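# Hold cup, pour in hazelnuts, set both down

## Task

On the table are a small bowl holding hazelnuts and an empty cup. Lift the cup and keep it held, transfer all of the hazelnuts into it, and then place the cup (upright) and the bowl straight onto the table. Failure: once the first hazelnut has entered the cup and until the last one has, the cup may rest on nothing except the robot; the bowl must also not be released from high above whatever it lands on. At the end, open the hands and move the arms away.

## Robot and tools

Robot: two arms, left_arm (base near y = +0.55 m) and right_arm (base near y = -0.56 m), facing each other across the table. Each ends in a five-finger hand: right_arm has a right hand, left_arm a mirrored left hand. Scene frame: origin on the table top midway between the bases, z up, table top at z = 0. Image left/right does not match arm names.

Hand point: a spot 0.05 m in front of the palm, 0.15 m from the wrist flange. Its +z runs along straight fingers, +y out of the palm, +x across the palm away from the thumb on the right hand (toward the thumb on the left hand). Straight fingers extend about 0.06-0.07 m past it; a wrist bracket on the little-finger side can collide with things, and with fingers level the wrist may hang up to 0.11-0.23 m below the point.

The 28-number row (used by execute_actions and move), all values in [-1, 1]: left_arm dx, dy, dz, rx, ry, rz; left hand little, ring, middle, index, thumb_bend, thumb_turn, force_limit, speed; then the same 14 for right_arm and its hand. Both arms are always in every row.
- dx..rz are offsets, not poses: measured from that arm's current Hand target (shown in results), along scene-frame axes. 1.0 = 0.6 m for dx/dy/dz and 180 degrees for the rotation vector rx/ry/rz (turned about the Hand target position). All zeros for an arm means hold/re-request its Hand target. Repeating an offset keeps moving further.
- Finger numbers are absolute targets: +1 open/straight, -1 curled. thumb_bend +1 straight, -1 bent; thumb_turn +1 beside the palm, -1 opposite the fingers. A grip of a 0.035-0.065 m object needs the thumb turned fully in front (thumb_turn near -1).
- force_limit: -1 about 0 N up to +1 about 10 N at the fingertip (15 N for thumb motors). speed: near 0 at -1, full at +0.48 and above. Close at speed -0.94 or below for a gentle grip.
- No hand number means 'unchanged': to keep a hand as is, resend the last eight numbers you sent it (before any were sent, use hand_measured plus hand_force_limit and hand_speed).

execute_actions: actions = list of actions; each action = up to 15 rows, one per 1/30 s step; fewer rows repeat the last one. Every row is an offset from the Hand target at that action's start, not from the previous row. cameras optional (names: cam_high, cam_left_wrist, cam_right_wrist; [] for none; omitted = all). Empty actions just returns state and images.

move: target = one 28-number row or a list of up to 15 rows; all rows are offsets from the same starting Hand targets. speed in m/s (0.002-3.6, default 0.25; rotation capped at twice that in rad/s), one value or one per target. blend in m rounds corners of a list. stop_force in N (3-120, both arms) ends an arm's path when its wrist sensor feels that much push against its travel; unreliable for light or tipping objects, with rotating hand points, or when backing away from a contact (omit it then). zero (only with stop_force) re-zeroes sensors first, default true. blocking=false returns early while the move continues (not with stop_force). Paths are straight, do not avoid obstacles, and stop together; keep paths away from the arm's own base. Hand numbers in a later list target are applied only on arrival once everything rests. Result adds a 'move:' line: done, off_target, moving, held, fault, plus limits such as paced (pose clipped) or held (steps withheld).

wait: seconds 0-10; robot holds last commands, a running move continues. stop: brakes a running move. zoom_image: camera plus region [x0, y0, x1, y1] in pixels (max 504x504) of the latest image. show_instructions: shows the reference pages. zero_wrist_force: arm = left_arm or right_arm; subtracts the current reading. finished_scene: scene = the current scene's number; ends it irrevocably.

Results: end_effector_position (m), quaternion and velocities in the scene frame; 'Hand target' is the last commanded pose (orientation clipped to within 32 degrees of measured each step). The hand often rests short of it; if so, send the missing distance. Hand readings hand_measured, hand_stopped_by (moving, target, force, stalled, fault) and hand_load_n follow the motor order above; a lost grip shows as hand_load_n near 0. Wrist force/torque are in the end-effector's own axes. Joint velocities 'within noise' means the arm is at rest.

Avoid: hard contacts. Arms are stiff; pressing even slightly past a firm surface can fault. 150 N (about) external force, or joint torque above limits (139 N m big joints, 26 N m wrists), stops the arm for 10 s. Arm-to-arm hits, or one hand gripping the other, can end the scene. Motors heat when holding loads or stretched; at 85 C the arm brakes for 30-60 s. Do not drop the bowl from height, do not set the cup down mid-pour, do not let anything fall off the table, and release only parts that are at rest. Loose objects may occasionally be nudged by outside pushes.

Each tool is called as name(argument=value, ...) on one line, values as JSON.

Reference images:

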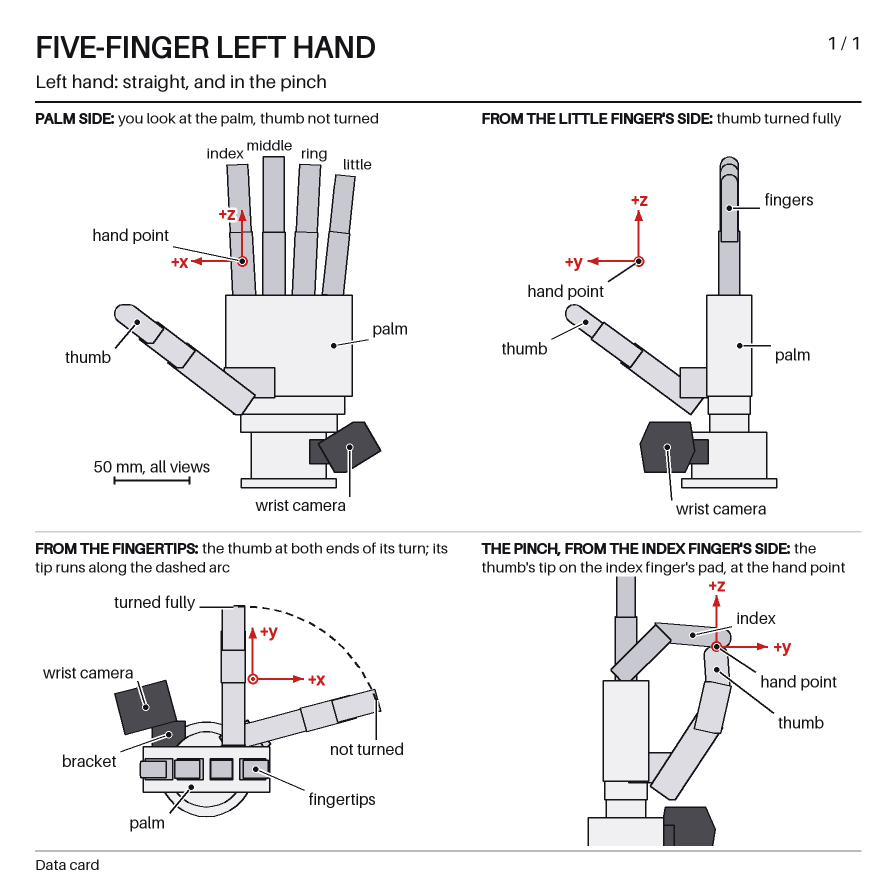

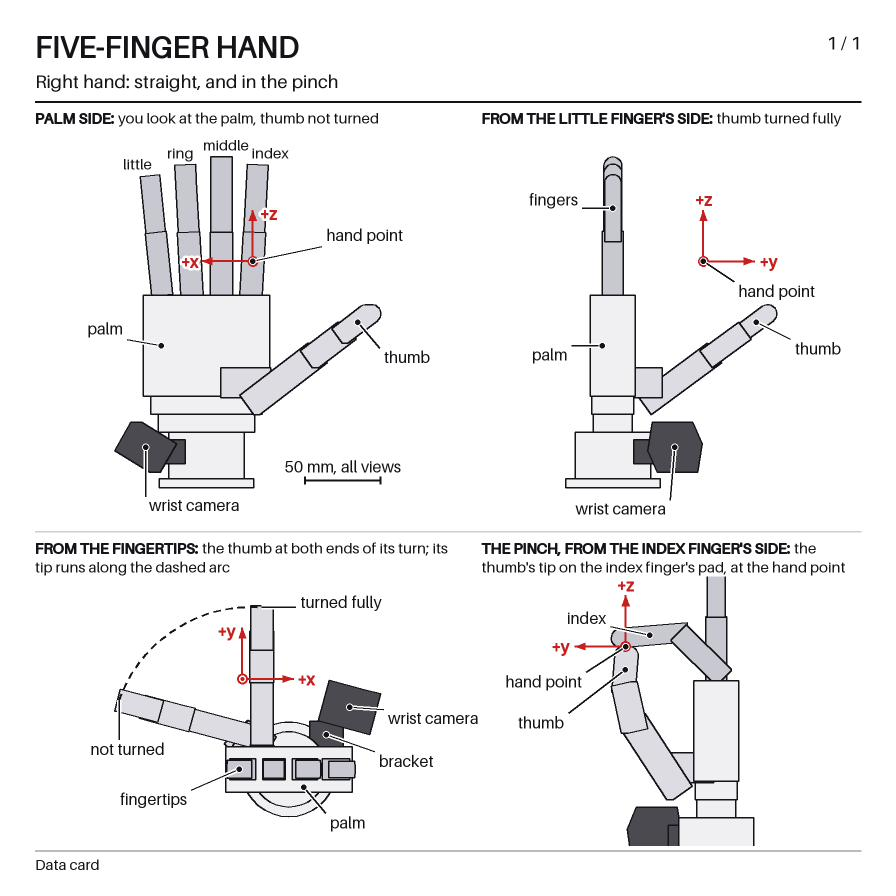

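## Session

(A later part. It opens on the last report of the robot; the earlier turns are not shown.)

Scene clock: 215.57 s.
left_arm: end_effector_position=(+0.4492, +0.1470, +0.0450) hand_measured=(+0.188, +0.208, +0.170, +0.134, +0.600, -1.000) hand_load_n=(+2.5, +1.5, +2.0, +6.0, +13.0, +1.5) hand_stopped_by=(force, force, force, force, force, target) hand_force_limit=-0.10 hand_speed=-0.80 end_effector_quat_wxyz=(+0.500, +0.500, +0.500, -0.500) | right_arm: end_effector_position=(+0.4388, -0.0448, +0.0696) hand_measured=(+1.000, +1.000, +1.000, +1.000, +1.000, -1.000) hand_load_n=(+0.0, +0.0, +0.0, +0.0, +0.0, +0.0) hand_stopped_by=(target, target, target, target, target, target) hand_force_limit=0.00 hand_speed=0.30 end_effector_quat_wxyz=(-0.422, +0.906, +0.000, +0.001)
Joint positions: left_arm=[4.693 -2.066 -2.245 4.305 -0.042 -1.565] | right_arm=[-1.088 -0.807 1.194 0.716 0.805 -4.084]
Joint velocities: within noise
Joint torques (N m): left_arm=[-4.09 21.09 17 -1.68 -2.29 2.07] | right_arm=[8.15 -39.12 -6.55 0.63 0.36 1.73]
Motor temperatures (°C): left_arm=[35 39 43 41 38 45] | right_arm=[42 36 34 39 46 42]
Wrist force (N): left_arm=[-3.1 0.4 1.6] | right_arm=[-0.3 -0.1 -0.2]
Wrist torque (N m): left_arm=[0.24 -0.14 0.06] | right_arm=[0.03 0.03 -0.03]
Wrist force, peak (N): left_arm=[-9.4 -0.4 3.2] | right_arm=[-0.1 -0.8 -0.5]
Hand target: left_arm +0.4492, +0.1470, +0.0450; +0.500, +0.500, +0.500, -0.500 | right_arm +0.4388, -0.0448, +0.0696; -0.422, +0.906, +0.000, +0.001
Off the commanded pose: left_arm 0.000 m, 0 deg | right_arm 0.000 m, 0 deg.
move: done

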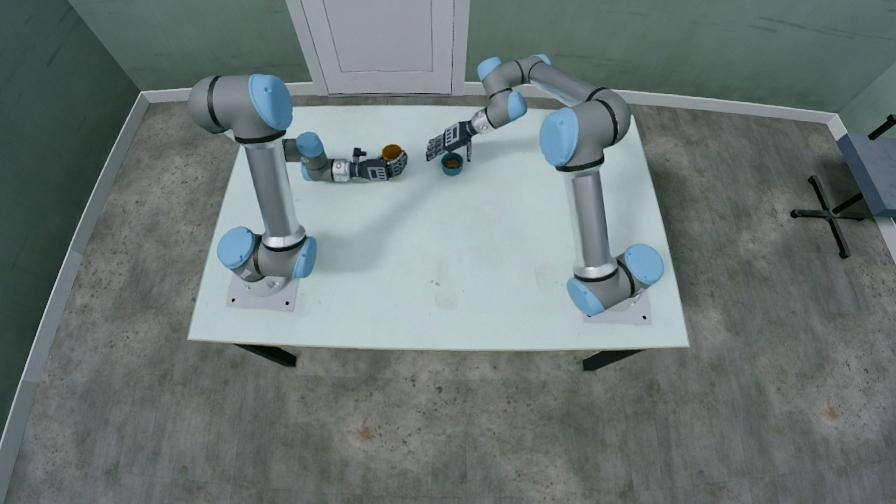

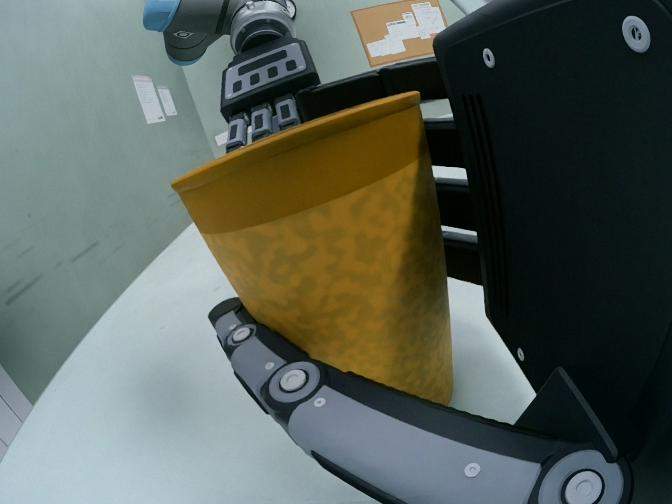

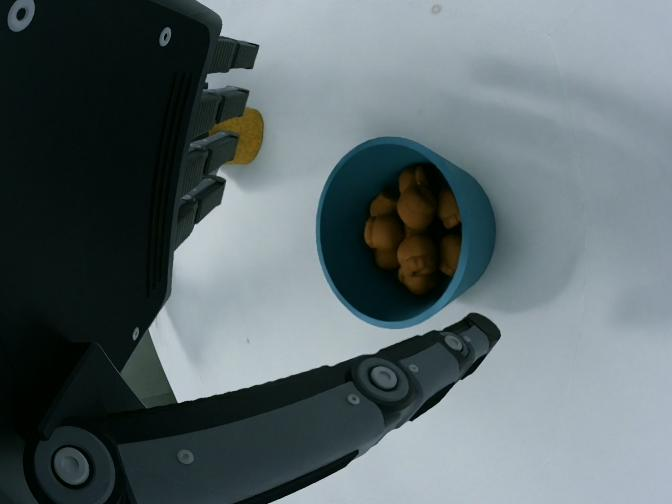

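move(target=[0,0,0,0,0,0,-1,-1,-1,-1,-1,-1,-0.1,-0.8,0,0,-0.047,0,0,0,1,1,1,1,1,-1,0,0.3], stop_force=5, speed=0.06)

zoom_image(camera="cam_high", region=[400, 120, 500, 190])

Scene clock: 222.93 s.
left_arm: end_effector_position=(+0.4492, +0.1470, +0.0450) hand_measured=(+0.188, +0.208, +0.170, +0.134, +0.600, -1.000) hand_load_n=(+2.5, +1.0, +2.5, +6.0, +13.0, +1.5) hand_stopped_by=(force, force, force, force, force, target) hand_force_limit=-0.10 hand_speed=-0.80 end_effector_quat_wxyz=(+0.500, +0.500, +0.500, -0.500) | right_arm: end_effector_position=(+0.4388, -0.0448, +0.0414) hand_measured=(+1.000, +1.000, +1.000, +1.000, +1.000, -1.000) hand_load_n=(+0.0, +0.0, +0.0, -0.5, +0.0, +0.0) hand_stopped_by=(target, target, target, target, target, target) hand_force_limit=0.00 hand_speed=0.30 end_effector_quat_wxyz=(-0.422, +0.906, +0.000, +0.001)
Joint positions: left_arm=[4.693 -2.066 -2.245 4.304 -0.042 -1.565] | right_arm=[-1.088 -0.779 1.22 0.661 0.805 -4.084]
Joint velocities: within noise
Joint torques (N m): left_arm=[3.06 22.01 16.68 -1.68 -2.32 1.88] | right_arm=[2.99 -39.44 -6.1 0.52 -0.15 1.72]
Motor temperatures (°C): left_arm=[35 39 43 41 38 44] | right_arm=[42 36 34 39 46 42]
Wrist force (N): left_arm=[-2.8 0.4 1.7] | right_arm=[-0.1 -0.2 -0.1]
Wrist torque (N m): left_arm=[0.25 -0.16 0.06] | right_arm=[0.00 0.00 -0.02]
Wrist force, peak (N): left_arm=[-3.3 0.6 1.8] | right_arm=[-0.4 -0.4 -0.2]
Hand target: left_arm +0.4492, +0.1470, +0.0450; +0.500, +0.500, +0.500, -0.500 | right_arm +0.4388, -0.0448, +0.0414; -0.422, +0.906, +0.000, +0.001
Off the commanded pose: left_arm 0.000 m, 0 deg | right_arm 0.000 m, 0 deg.
move: done

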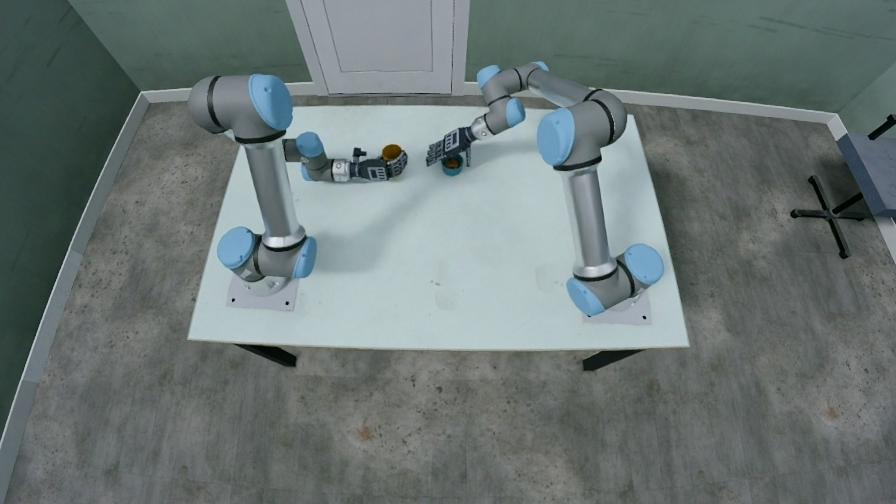

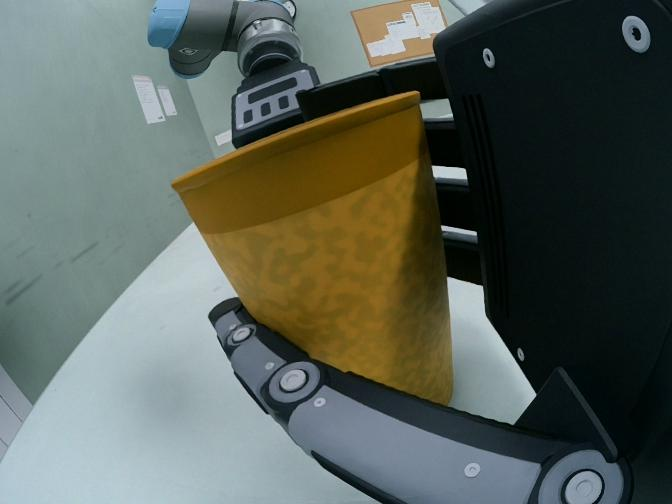

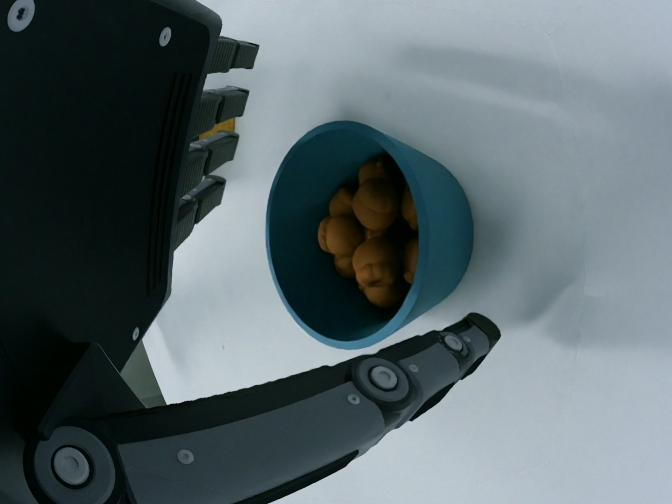

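Scaled by 5.040 from the camera's 896x504 image, which has a finer 1280x720 frame.

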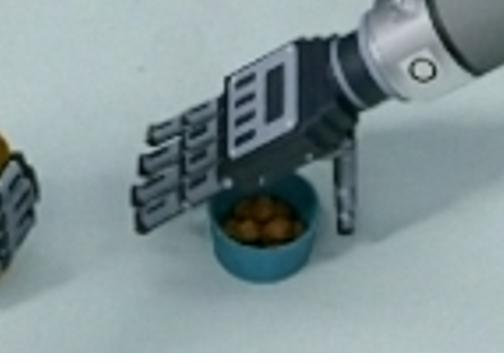

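move(target=[0,0,0,0,0,0,-1,-1,-1,-1,-1,-1,-0.1,-0.8,0,0,0,0,0,0,1,1,-1,-1,1,-1,-0.2,-0.75])

zoom_image(camera="cam_high", region=[400, 120, 500, 190])

Scene clock: 234.67 s.
left_arm: end_effector_position=(+0.4492, +0.1470, +0.0450) hand_measured=(+0.188, +0.208, +0.170, +0.134, +0.600, -1.000) hand_load_n=(+3.0, +1.5, +2.5, +6.0, +13.0, +1.5) hand_stopped_by=(force, force, force, force, force, target) hand_force_limit=-0.10 hand_speed=-0.80 end_effector_quat_wxyz=(+0.500, +0.500, +0.500, -0.500) | right_arm: end_effector_position=(+0.4388, -0.0448, +0.0414) hand_measured=(+1.000, +1.000, +0.222, +0.196, +1.000, -1.000) hand_load_n=(+0.0, +0.0, +12.5, +6.0, +3.0, +0.5) hand_stopped_by=(target, target, force, force, target, target) hand_force_limit=-0.20 hand_speed=-0.75 end_effector_quat_wxyz=(-0.422, +0.906, +0.000, +0.001)
Joint positions: left_arm=[4.693 -2.066 -2.245 4.304 -0.042 -1.564] | right_arm=[-1.088 -0.779 1.22 0.661 0.805 -4.084]
Joint velocities: within noise
Joint torques (N m): left_arm=[0.34 21.46 17.32 -1.69 -2.46 1.88] | right_arm=[3.08 -40.46 -9.76 0.96 -0.39 1.6]
Motor temperatures (°C): left_arm=[35 39 43 41 38 44] | right_arm=[42 36 34 39 46 42]
Wrist force (N): left_arm=[-3.2 0.5 1.5] | right_arm=[-0.2 0.4 0.2]
Wrist torque (N m): left_arm=[0.27 -0.12 0.04] | right_arm=[0.03 0.00 -0.01]
Wrist force, peak (N): left_arm=[-3.3 0.3 1.8] | right_arm=[-0.3 0.8 0.5]
Hand target: left_arm +0.4492, +0.1470, +0.0450; +0.500, +0.500, +0.500, -0.500 | right_arm +0.4388, -0.0448, +0.0414; -0.422, +0.906, +0.000, +0.001
Off the commanded pose: left_arm 0.000 m, 0 deg | right_arm 0.000 m, 0 deg.
move: done

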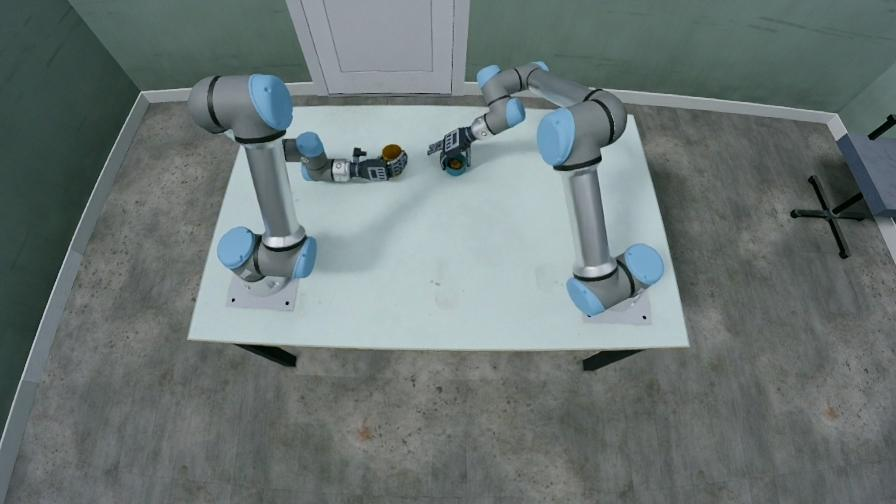

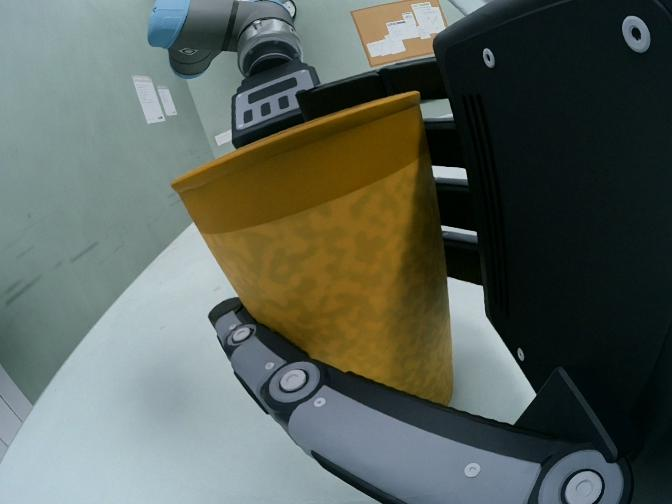

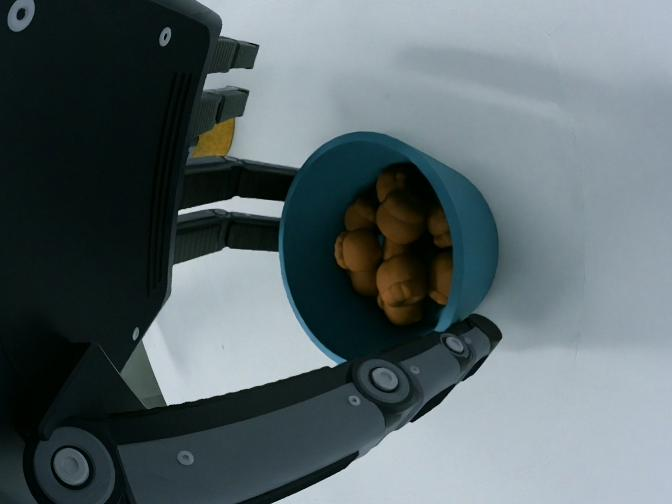

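Scaled by 5.040 from the camera's 896x504 image, which has a finer 1280x720 frame.

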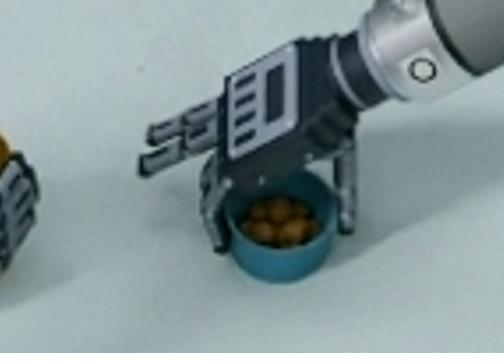

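move(target=[0,0,0.1,0,0,-0.125,-1,-1,-1,-1,-1,-1,-0.1,-0.8,0,0,0.26,0,0,0,1,1,-1,-1,1,-1,-0.2,-0.75], speed=0.12)

zoom_image(camera="cam_high", region=[340, 80, 500, 190])

Scene clock: 261.67 s.
left_arm: end_effector_position=(+0.4492, +0.1470, +0.1050) hand_measured=(+0.188, +0.208, +0.170, +0.134, +0.600, -1.000) hand_load_n=(+2.0, +1.0, +2.0, +7.0, +12.5, +3.0) hand_stopped_by=(force, force, force, force, force, target) hand_force_limit=-0.10 hand_speed=-0.80 end_effector_quat_wxyz=(+0.392, +0.588, +0.393, -0.588) | right_arm: end_effector_position=(+0.4388, -0.0448, +0.1973) hand_measured=(+1.000, +1.000, +0.222, +0.196, +1.000, -1.000) hand_load_n=(+0.0, +0.0, +12.0, +5.5, +3.0, +0.5) hand_stopped_by=(target, target, force, force, target, target) hand_force_limit=-0.20 hand_speed=-0.75 end_effector_quat_wxyz=(-0.422, +0.906, +0.000, +0.001)
Joint positions: left_arm=[4.711 -2.064 -1.954 4.019 0.369 -1.572] | right_arm=[-1.088 -0.891 1.002 0.992 0.805 -4.084]
Joint velocities: within noise
Joint torques (N m): left_arm=[-7.27 27.97 22.17 -1.95 2.78 2.15] | right_arm=[-11.32 -55.85 -31.36 3.29 -1.42 -1.44]
Motor temperatures (°C): left_arm=[34 38 43 41 38 44] | right_arm=[42 36 34 39 46 42]
Wrist force (N): left_arm=[0.6 0.8 1.3] | right_arm=[0.0 0.5 0.6]
Wrist torque (N m): left_arm=[0.25 -0.19 0.03] | right_arm=[0.03 -0.04 0.00]
Wrist force, peak (N): left_arm=[-3.3 0.5 1.8] | right_arm=[0.0 1.3 0.9]
Hand target: left_arm +0.4492, +0.1470, +0.1050; +0.392, +0.588, +0.393, -0.588 | right_arm +0.4388, -0.0448, +0.1974; -0.422, +0.906, +0.000, +0.001
Off the commanded pose: left_arm 0.000 m, 0 deg | right_arm 0.000 m, 0 deg.
move: done

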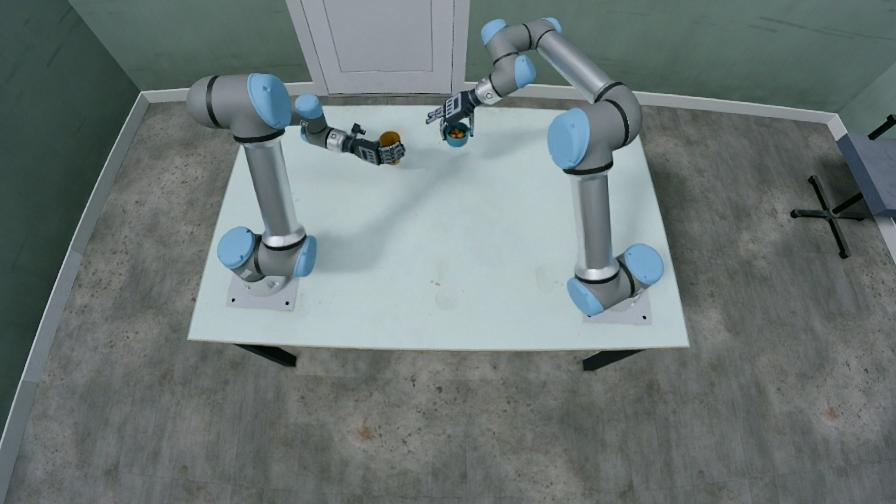

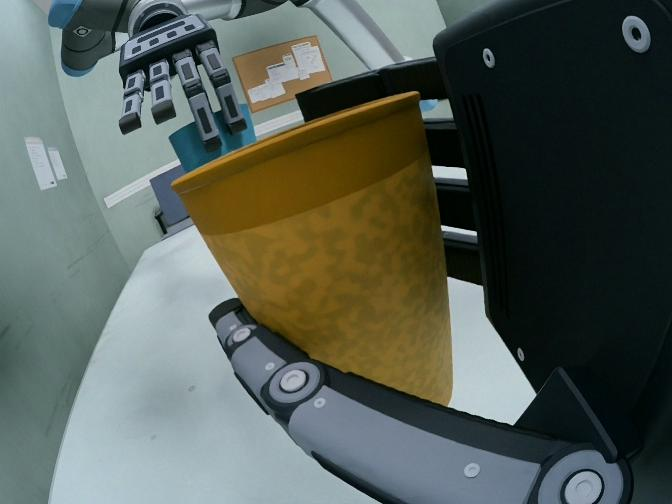

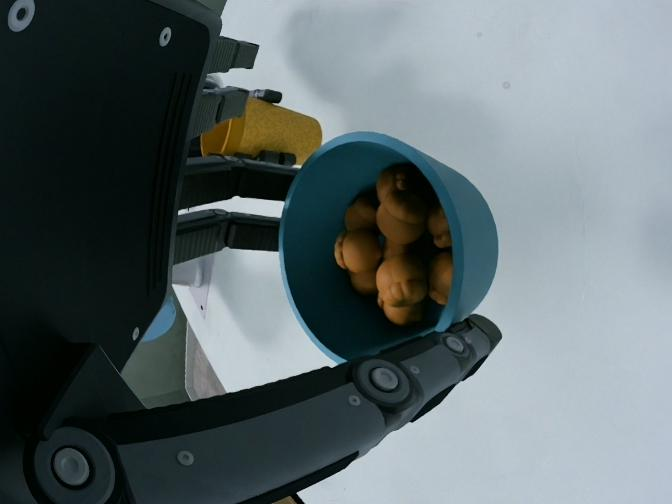

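Scaled by 3.150 from the camera's 896x504 image, which has a finer 1280x720 frame.

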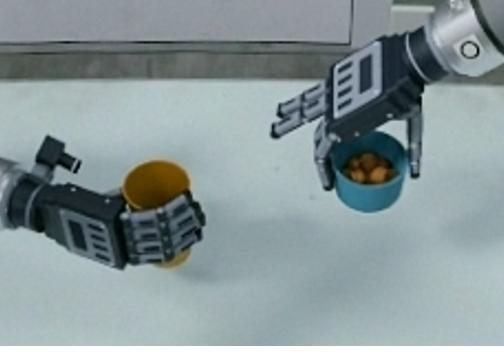

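move(target=[-0.062,-0.167,0,0,0,-0.125,-1,-1,-1,-1,-1,-1,-0.1,-0.8,0.012,0.202,0.125,0,0,0,1,1,-1,-1,1,-1,-0.2,-0.75], speed=0.15)

zoom_image(camera="cam_high", region=[340, 70, 500, 190])

Scene clock: 281.10 s.
left_arm: end_effector_position=(+0.4120, +0.0468, +0.1050) hand_measured=(+0.188, +0.208, +0.170, +0.134, +0.600, -1.000) hand_load_n=(+2.0, +1.0, +2.5, +7.0, +12.5, +3.0) hand_stopped_by=(force, force, force, force, force, target) hand_force_limit=-0.10 hand_speed=-0.80 end_effector_quat_wxyz=(+0.270, +0.654, +0.270, -0.653) | right_arm: end_effector_position=(+0.4452, +0.0756, +0.2719) hand_measured=(+1.000, +1.000, +0.222, +0.196, +1.000, -1.000) hand_load_n=(+0.0, +0.0, +12.0, +6.0, +2.5, +0.5) hand_stopped_by=(target, target, force, force, target, target) hand_force_limit=-0.20 hand_speed=-0.75 end_effector_quat_wxyz=(-0.435, +0.901, -0.004, +0.011)
Joint positions: left_arm=[4.464 -2.249 -1.609 3.859 0.514 -1.571] | right_arm=[-0.924 -0.49 0.035 1.387 0.886 -3.869]
Joint velocities: within noise
Joint torques (N m): left_arm=[-6.71 36.79 24.19 -2.4 2.51 2.15] | right_arm=[7.98 -47.47 -30.3 2.88 -2.21 1.77]
Motor temperatures (°C): left_arm=[34 38 43 41 38 44] | right_arm=[41 36 34 39 46 42]
Wrist force (N): left_arm=[0.7 0.8 1.3] | right_arm=[-0.5 0.8 0.3]
Wrist torque (N m): left_arm=[0.25 -0.19 0.03] | right_arm=[0.09 0.01 -0.02]
Wrist force, peak (N): left_arm=[0.6 1.1 1.6] | right_arm=[-0.4 1.2 0.1]
Hand target: left_arm +0.4120, +0.0468, +0.1050; +0.270, +0.654, +0.270, -0.653 | right_arm +0.4460, +0.0764, +0.2724; -0.422, +0.906, +0.000, +0.001
Off the commanded pose: left_arm 0.000 m, 0 deg | right_arm 0.001 m, 2 deg.
elbow stopped short (right arm): the move would have taken joint 3 (elbow) straighter than the controller allows.
move: done

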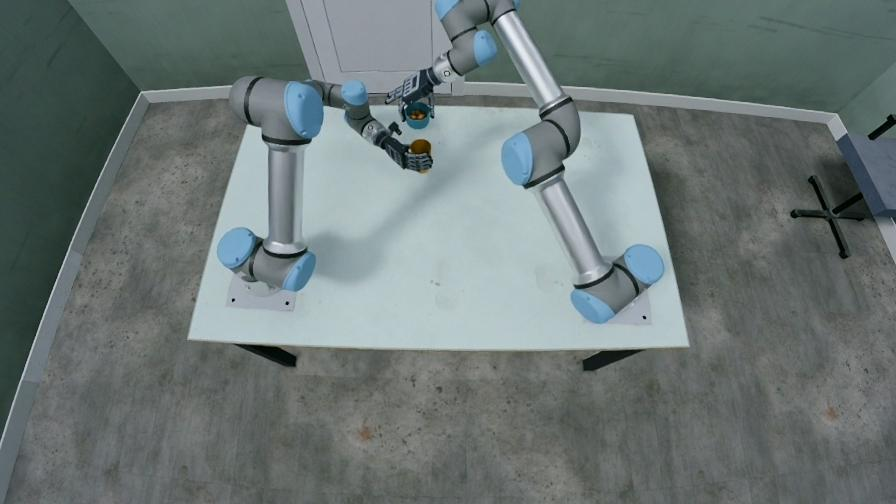

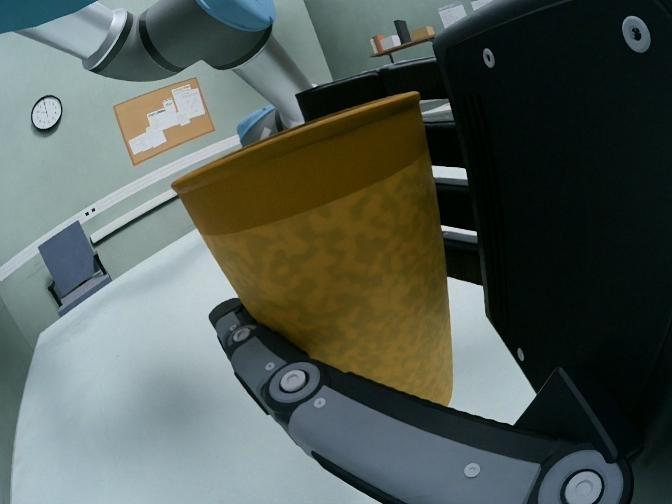

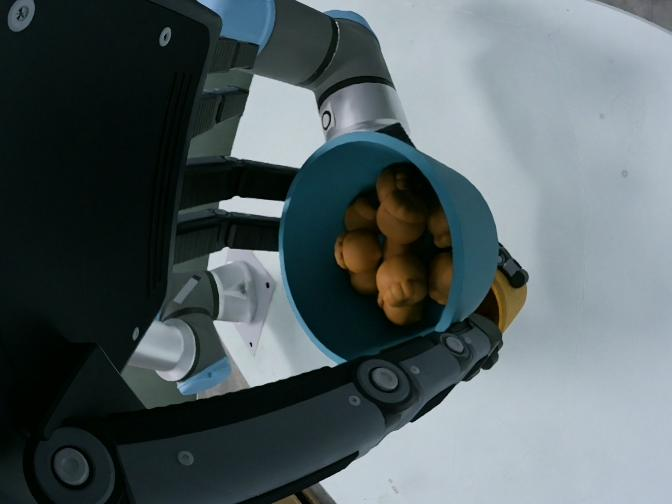

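Scaled by 3.150 from the camera's 896x504 image, which has a finer 1280x720 frame.

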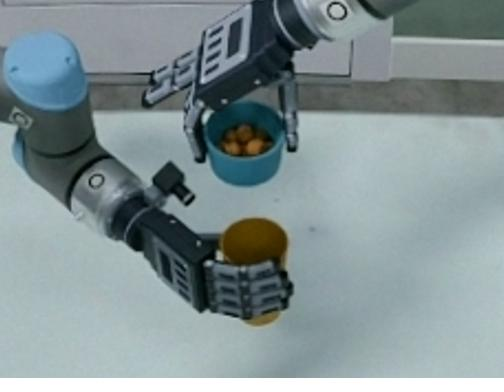

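move(target=[-0.2,-0.083,0,0,0,0,-1,-1,-1,-1,-1,-1,-0.1,-0.8,-0.2,-0.083,0,0,0,0,1,1,-1,-1,1,-1,-0.2,-0.75], speed=0.15)

zoom_image(camera="cam_high", region=[360, 90, 520, 210])

Scene clock: 289.37 s.
left_arm: end_effector_position=(+0.2920, -0.0030, +0.1050) hand_measured=(+0.188, +0.208, +0.170, +0.134, +0.600, -1.000) hand_load_n=(+2.5, +1.0, +2.0, +7.0, +13.0, +3.0) hand_stopped_by=(force, force, force, force, force, target) hand_force_limit=-0.10 hand_speed=-0.80 end_effector_quat_wxyz=(+0.270, +0.654, +0.270, -0.653) | right_arm: end_effector_position=(+0.3260, +0.0266, +0.2724) hand_measured=(+1.000, +1.000, +0.222, +0.196, +1.000, -1.000) hand_load_n=(+0.0, +0.0, +12.0, +6.0, +3.0, +0.5) hand_stopped_by=(target, target, force, force, target, target) hand_force_limit=-0.20 hand_speed=-0.75 end_effector_quat_wxyz=(-0.422, +0.906, +0.000, +0.001)
Joint positions: left_arm=[4.296 -2.125 -1.843 3.968 0.346 -1.572] | right_arm=[-0.871 -1.01 0.97 0.983 0.918 -3.841]
Joint velocities: within noise
Joint torques (N m): left_arm=[-6.82 43.91 1.38 1.27 -2.44 -1.76] | right_arm=[-12.75 -58.1 -7.82 0.3 -2.04 1.96]
Motor temperatures (°C): left_arm=[34 38 43 41 38 44] | right_arm=[41 36 34 39 46 42]
Wrist force (N): left_arm=[0.2 1.1 1.3] | right_arm=[-0.5 0.5 -0.1]
Wrist torque (N m): left_arm=[0.28 -0.12 0.00] | right_arm=[0.10 0.06 -0.04]
Wrist force, peak (N): left_arm=[0.6 0.7 2.0] | right_arm=[-1.2 0.4 0.0]
Hand target: left_arm +0.2920, -0.0030, +0.1050; +0.270, +0.654, +0.270, -0.653 | right_arm +0.3260, +0.0266, +0.2724; -0.422, +0.906, +0.000, +0.001
Off the commanded pose: left_arm 0.000 m, 0 deg | right_arm 0.000 m, 0 deg.
move: done

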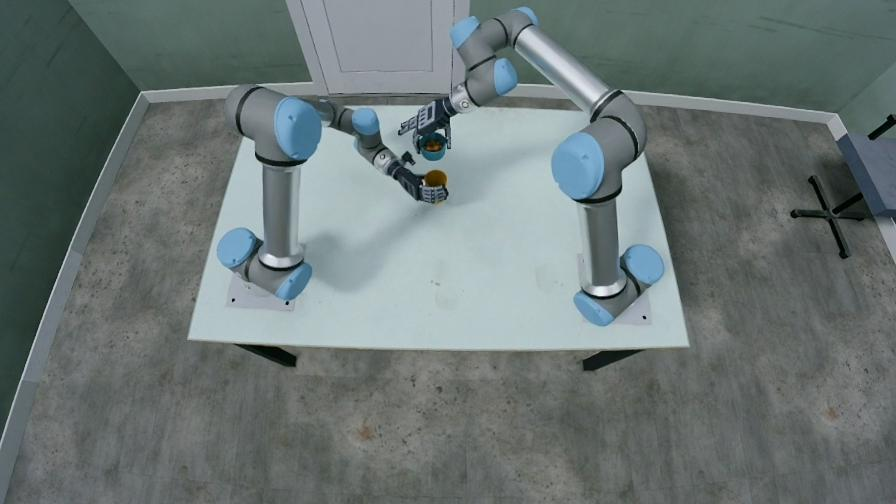

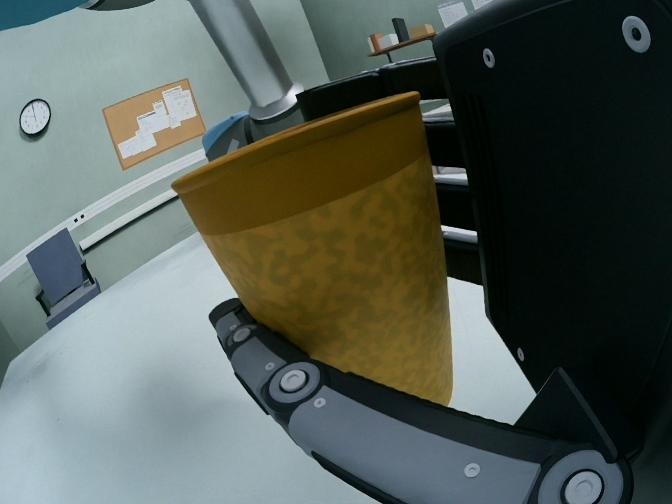

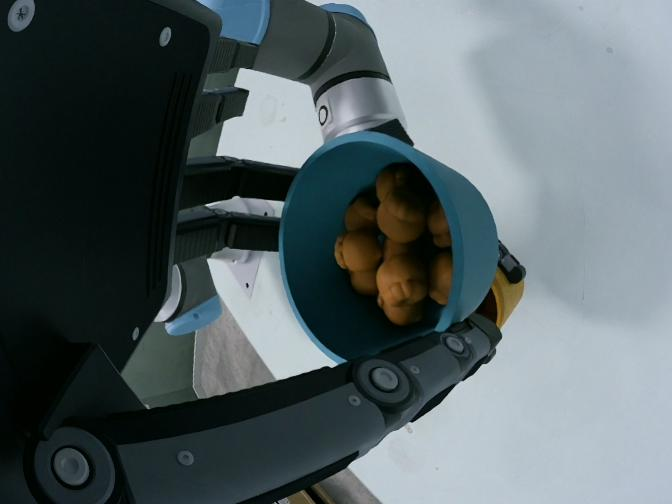

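Scaled by 3.150 from the camera's 896x504 image, which has a finer 1280x720 frame.

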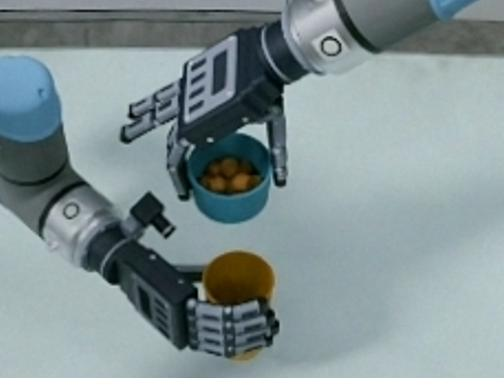

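move(target=[0,0,0,0,0,0,-1,-1,-1,-1,-1,-1,-0.1,-0.8,0.01,-0.01,-0.06,0,-0.222,0,1,1,-1,-1,1,-1,-0.2,-0.75], speed=0.25)

zoom_image(camera="cam_high", region=[360, 90, 520, 210])

Scene clock: 296.97 s.
left_arm: end_effector_position=(+0.2920, -0.0030, +0.1050) hand_measured=(+0.188, +0.208, +0.170, +0.134, +0.600, -1.000) hand_load_n=(+2.0, +1.0, +2.0, +7.0, +12.5, +2.5) hand_stopped_by=(force, force, force, force, force, target) hand_force_limit=-0.10 hand_speed=-0.80 end_effector_quat_wxyz=(+0.270, +0.654, +0.270, -0.653) | right_arm: end_effector_position=(+0.3320, +0.0206, +0.2364) hand_measured=(+1.000, +1.000, +0.222, +0.196, +1.000, -1.000) hand_load_n=(+0.0, +0.0, +12.5, +6.0, +3.0, +1.0) hand_stopped_by=(target, target, force, force, target, target) hand_force_limit=-0.20 hand_speed=-0.75 end_effector_quat_wxyz=(-0.397, +0.852, +0.144, +0.310)
Joint positions: left_arm=[4.296 -2.125 -1.843 3.968 0.346 -1.572] | right_arm=[-0.698 -1.282 1.46 0.35 1.354 -4.097]
Joint velocities: within noise
Joint torques (N m): left_arm=[-7.13 43.47 4.59 1.27 -2.32 -1.65] | right_arm=[8.85 -48.4 -6.49 -1.27 0.84 -1.4]
Motor temperatures (°C): left_arm=[34 38 43 41 38 44] | right_arm=[41 36 34 39 46 42]
Wrist force (N): left_arm=[0.4 1.2 1.0] | right_arm=[-1.3 0.5 0.1]
Wrist torque (N m): left_arm=[0.32 -0.17 0.01] | right_arm=[0.09 0.05 -0.10]
Wrist force, peak (N): left_arm=[0.4 1.3 1.6] | right_arm=[-1.6 0.4 0.1]
Hand target: left_arm +0.2920, -0.0030, +0.1050; +0.270, +0.654, +0.270, -0.653 | right_arm +0.3320, +0.0206, +0.2364; -0.397, +0.852, +0.144, +0.310
Off the commanded pose: left_arm 0.000 m, 0 deg | right_arm 0.000 m, 0 deg.
move: done

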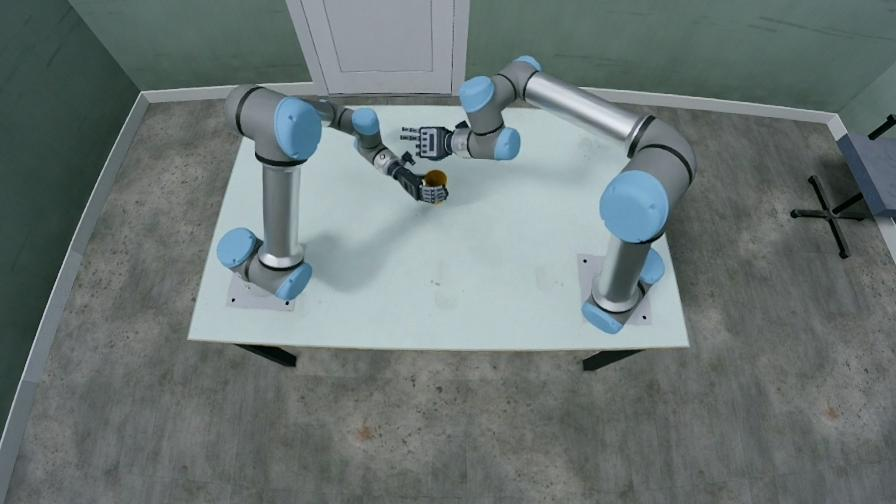

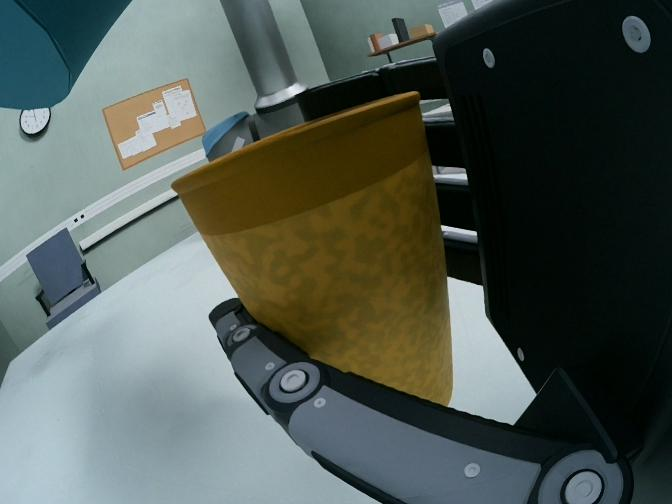

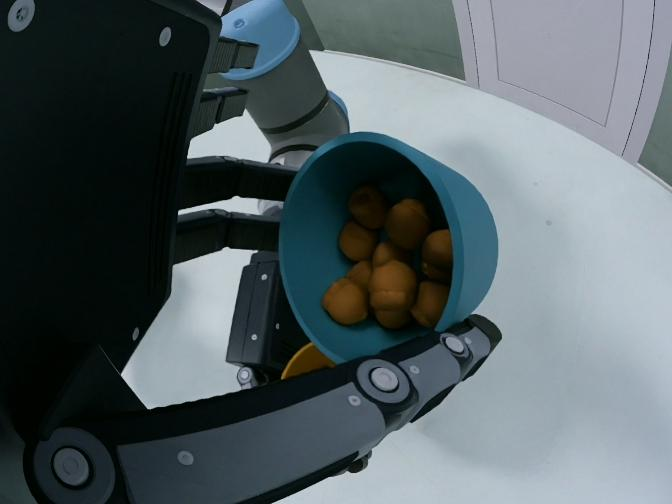

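Scaled by 3.150 from the camera's 896x504 image, which has a finer 1280x720 frame.

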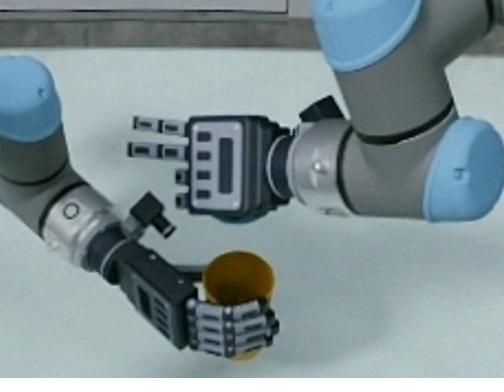

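move(target=[0,0,0,0,0,0,-1,-1,-1,-1,-1,-1,-0.1,-0.8,-0.015,0,0.016,0,-0.194,0,1,1,-1,-1,1,-1,-0.2,-0.75], speed=0.2)

zoom_image(camera="cam_high", region=[360, 90, 520, 210])

Scene clock: 311.43 s.
left_arm: end_effector_position=(+0.2920, -0.0030, +0.1050) hand_measured=(+0.188, +0.208, +0.170, +0.134, +0.600, -1.000) hand_load_n=(+2.5, +1.0, +2.0, +7.0, +12.5, +3.0) hand_stopped_by=(force, force, force, force, force, target) hand_force_limit=-0.10 hand_speed=-0.80 end_effector_quat_wxyz=(+0.270, +0.654, +0.270, -0.653) | right_arm: end_effector_position=(+0.3230, +0.0206, +0.2460) hand_measured=(+1.000, +1.000, +0.222, +0.196, +1.000, -1.000) hand_load_n=(+0.0, +0.0, +12.0, +6.0, +3.0, +1.5) hand_stopped_by=(target, target, force, force, target, target) hand_force_limit=-0.20 hand_speed=-0.75 end_effector_quat_wxyz=(-0.336, +0.719, +0.256, +0.552)
Joint positions: left_arm=[4.296 -2.125 -1.843 3.968 0.346 -1.572] | right_arm=[-0.535 -1.387 1.787 -0.232 1.669 -4.492]
Joint velocities: within noise
Joint torques (N m): left_arm=[-7.17 42.38 2.53 1.13 -2.29 -1.71] | right_arm=[8.74 -42.66 -9.49 -2.16 1.31 -1.48]
Motor temperatures (°C): left_arm=[34 38 43 41 38 44] | right_arm=[41 36 34 39 46 42]
Wrist force (N): left_arm=[0.5 0.9 1.4] | right_arm=[-1.5 0.2 -0.5]
Wrist torque (N m): left_arm=[0.25 -0.17 0.03] | right_arm=[0.15 0.04 -0.08]
Wrist force, peak (N): left_arm=[0.7 1.1 1.5] | right_arm=[-1.8 0.1 -0.8]
Hand target: left_arm +0.2920, -0.0030, +0.1050; +0.270, +0.654, +0.270, -0.653 | right_arm +0.3230, +0.0206, +0.2460; -0.336, +0.719, +0.256, +0.552
Off the commanded pose: left_arm 0.000 m, 0 deg | right_arm 0.000 m, 0 deg.
move: done

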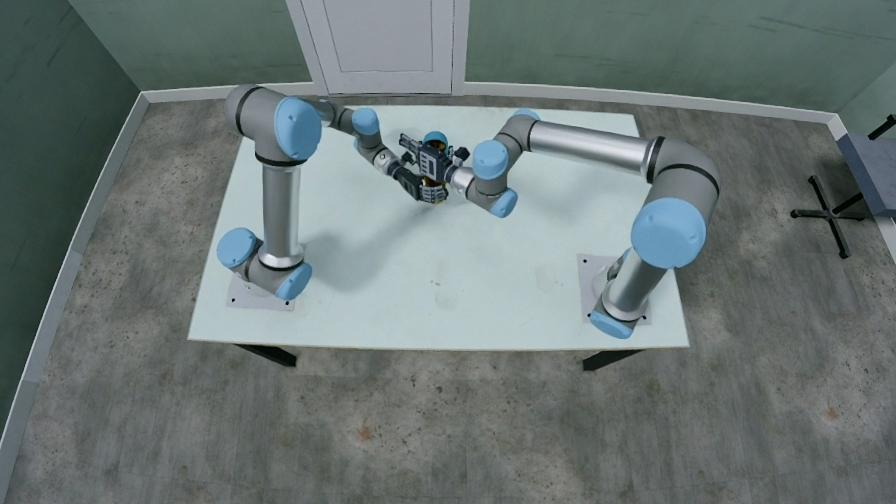

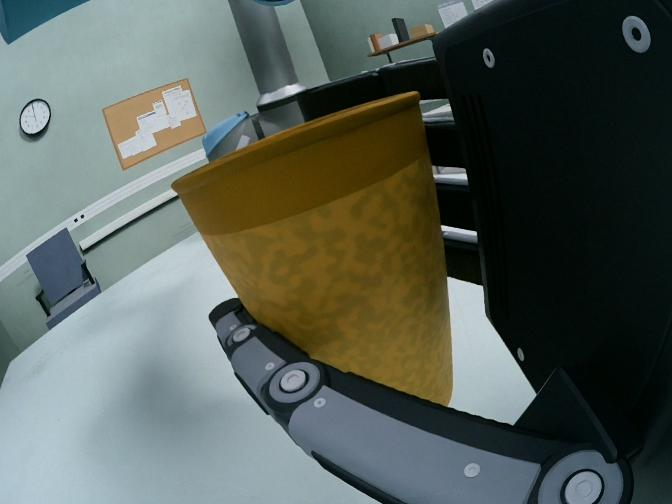

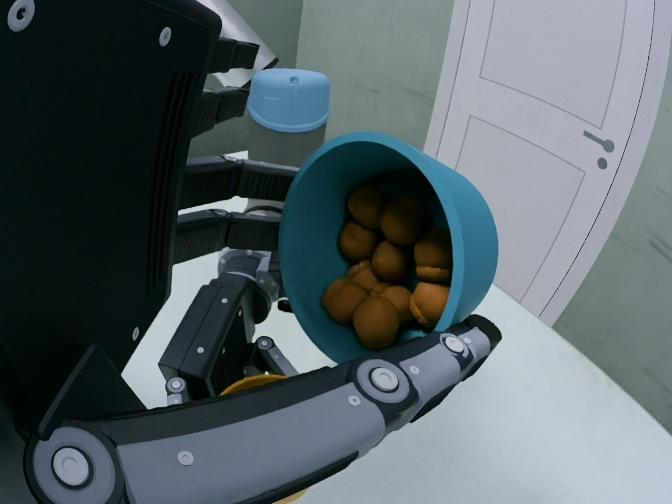

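Scaled by 3.150 from the camera's 896x504 image, which has a finer 1280x720 frame.

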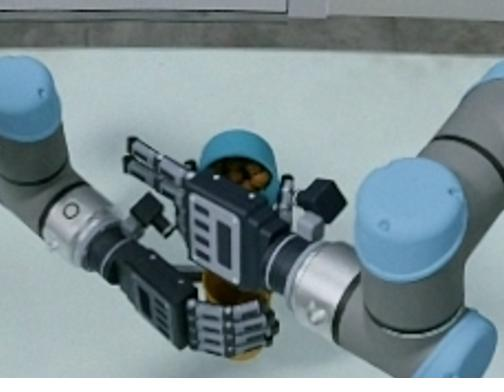

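move(target=[0,0,0,0,0,0,-1,-1,-1,-1,-1,-1,-0.1,-0.8,-0.017,0,0.008,0,-0.111,0,1,1,-1,-1,1,-1,-0.2,-0.75], speed=0.15)

zoom_image(camera="cam_right_wrist", region=[150, 130, 500, 504])

Scene clock: 324.93 s.
left_arm: end_effector_position=(+0.2920, -0.0030, +0.1050) hand_measured=(+0.188, +0.208, +0.170, +0.134, +0.600, -1.000) hand_load_n=(+2.0, +1.0, +2.0, +7.0, +12.5, +3.0) hand_stopped_by=(force, force, force, force, force, target) hand_force_limit=-0.10 hand_speed=-0.80 end_effector_quat_wxyz=(+0.270, +0.654, +0.270, -0.653) | right_arm: end_effector_position=(+0.3128, +0.0206, +0.2508) hand_measured=(+1.000, +1.000, +0.222, +0.196, +1.000, -1.000) hand_load_n=(+0.0, +0.0, +12.0, +6.0, +3.0, +1.5) hand_stopped_by=(target, target, force, force, target, target) hand_force_limit=-0.20 hand_speed=-0.75 end_effector_quat_wxyz=(-0.286, +0.613, +0.311, +0.668)
Joint positions: left_arm=[4.296 -2.125 -1.843 3.968 0.346 -1.572] | right_arm=[-0.479 -1.376 1.96 -0.641 1.74 -4.787]
Joint velocities: within noise
Joint torques (N m): left_arm=[-6.05 42.34 3.09 1.08 -1.91 -1.22] | right_arm=[9.15 -17.33 -9.16 -3.4 -1.25 -1.54]
Motor temperatures (°C): left_arm=[34 38 43 41 38 44] | right_arm=[41 35 34 39 46 42]
Wrist force (N): left_arm=[0.6 0.7 1.1] | right_arm=[-1.4 0.0 -0.7]
Wrist torque (N m): left_arm=[0.23 -0.16 0.02] | right_arm=[0.18 0.02 -0.06]
Wrist force, peak (N): left_arm=[0.6 1.0 1.6] | right_arm=[-1.9 0.1 -0.7]
Hand target: left_arm +0.2920, -0.0030, +0.1050; +0.270, +0.654, +0.270, -0.653 | right_arm +0.3128, +0.0206, +0.2508; -0.286, +0.613, +0.311, +0.668
Off the commanded pose: left_arm 0.000 m, 0 deg | right_arm 0.000 m, 0 deg.
move: done

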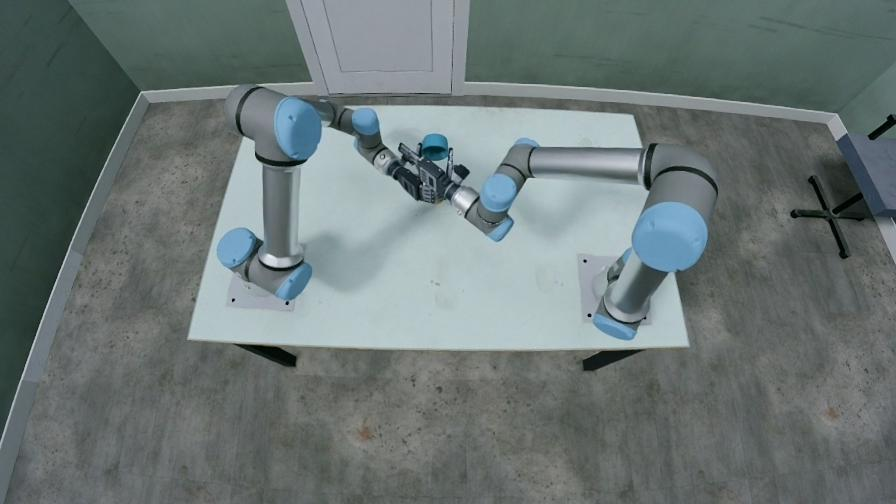

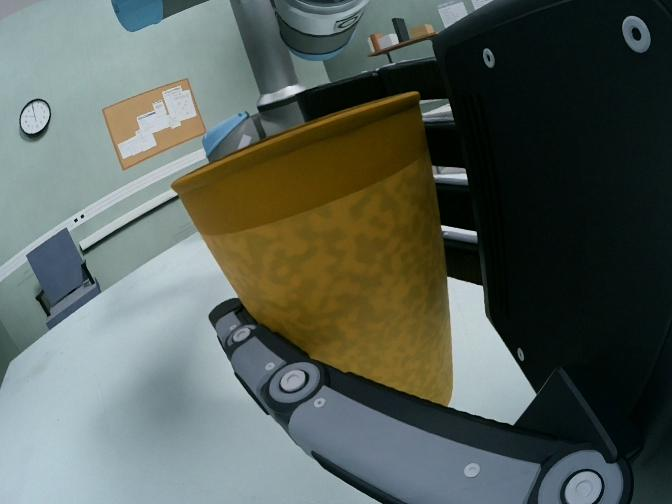

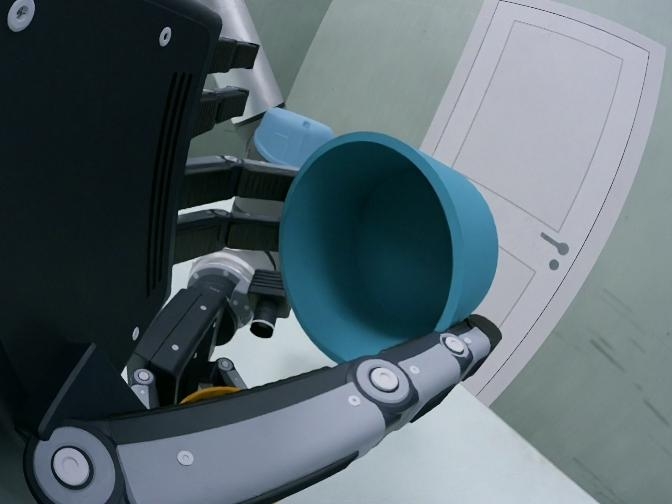

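Scaled by 1.348 from the camera's 672x504 image, which has a finer 960x720 frame.

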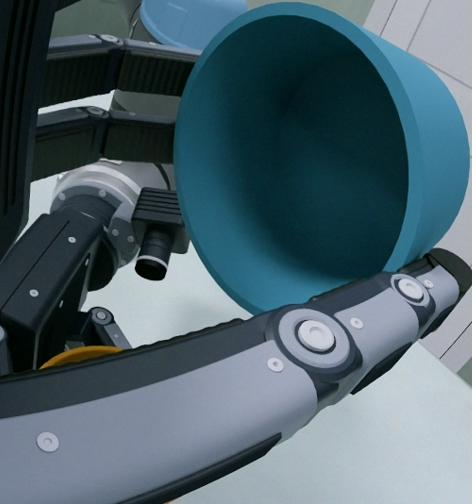

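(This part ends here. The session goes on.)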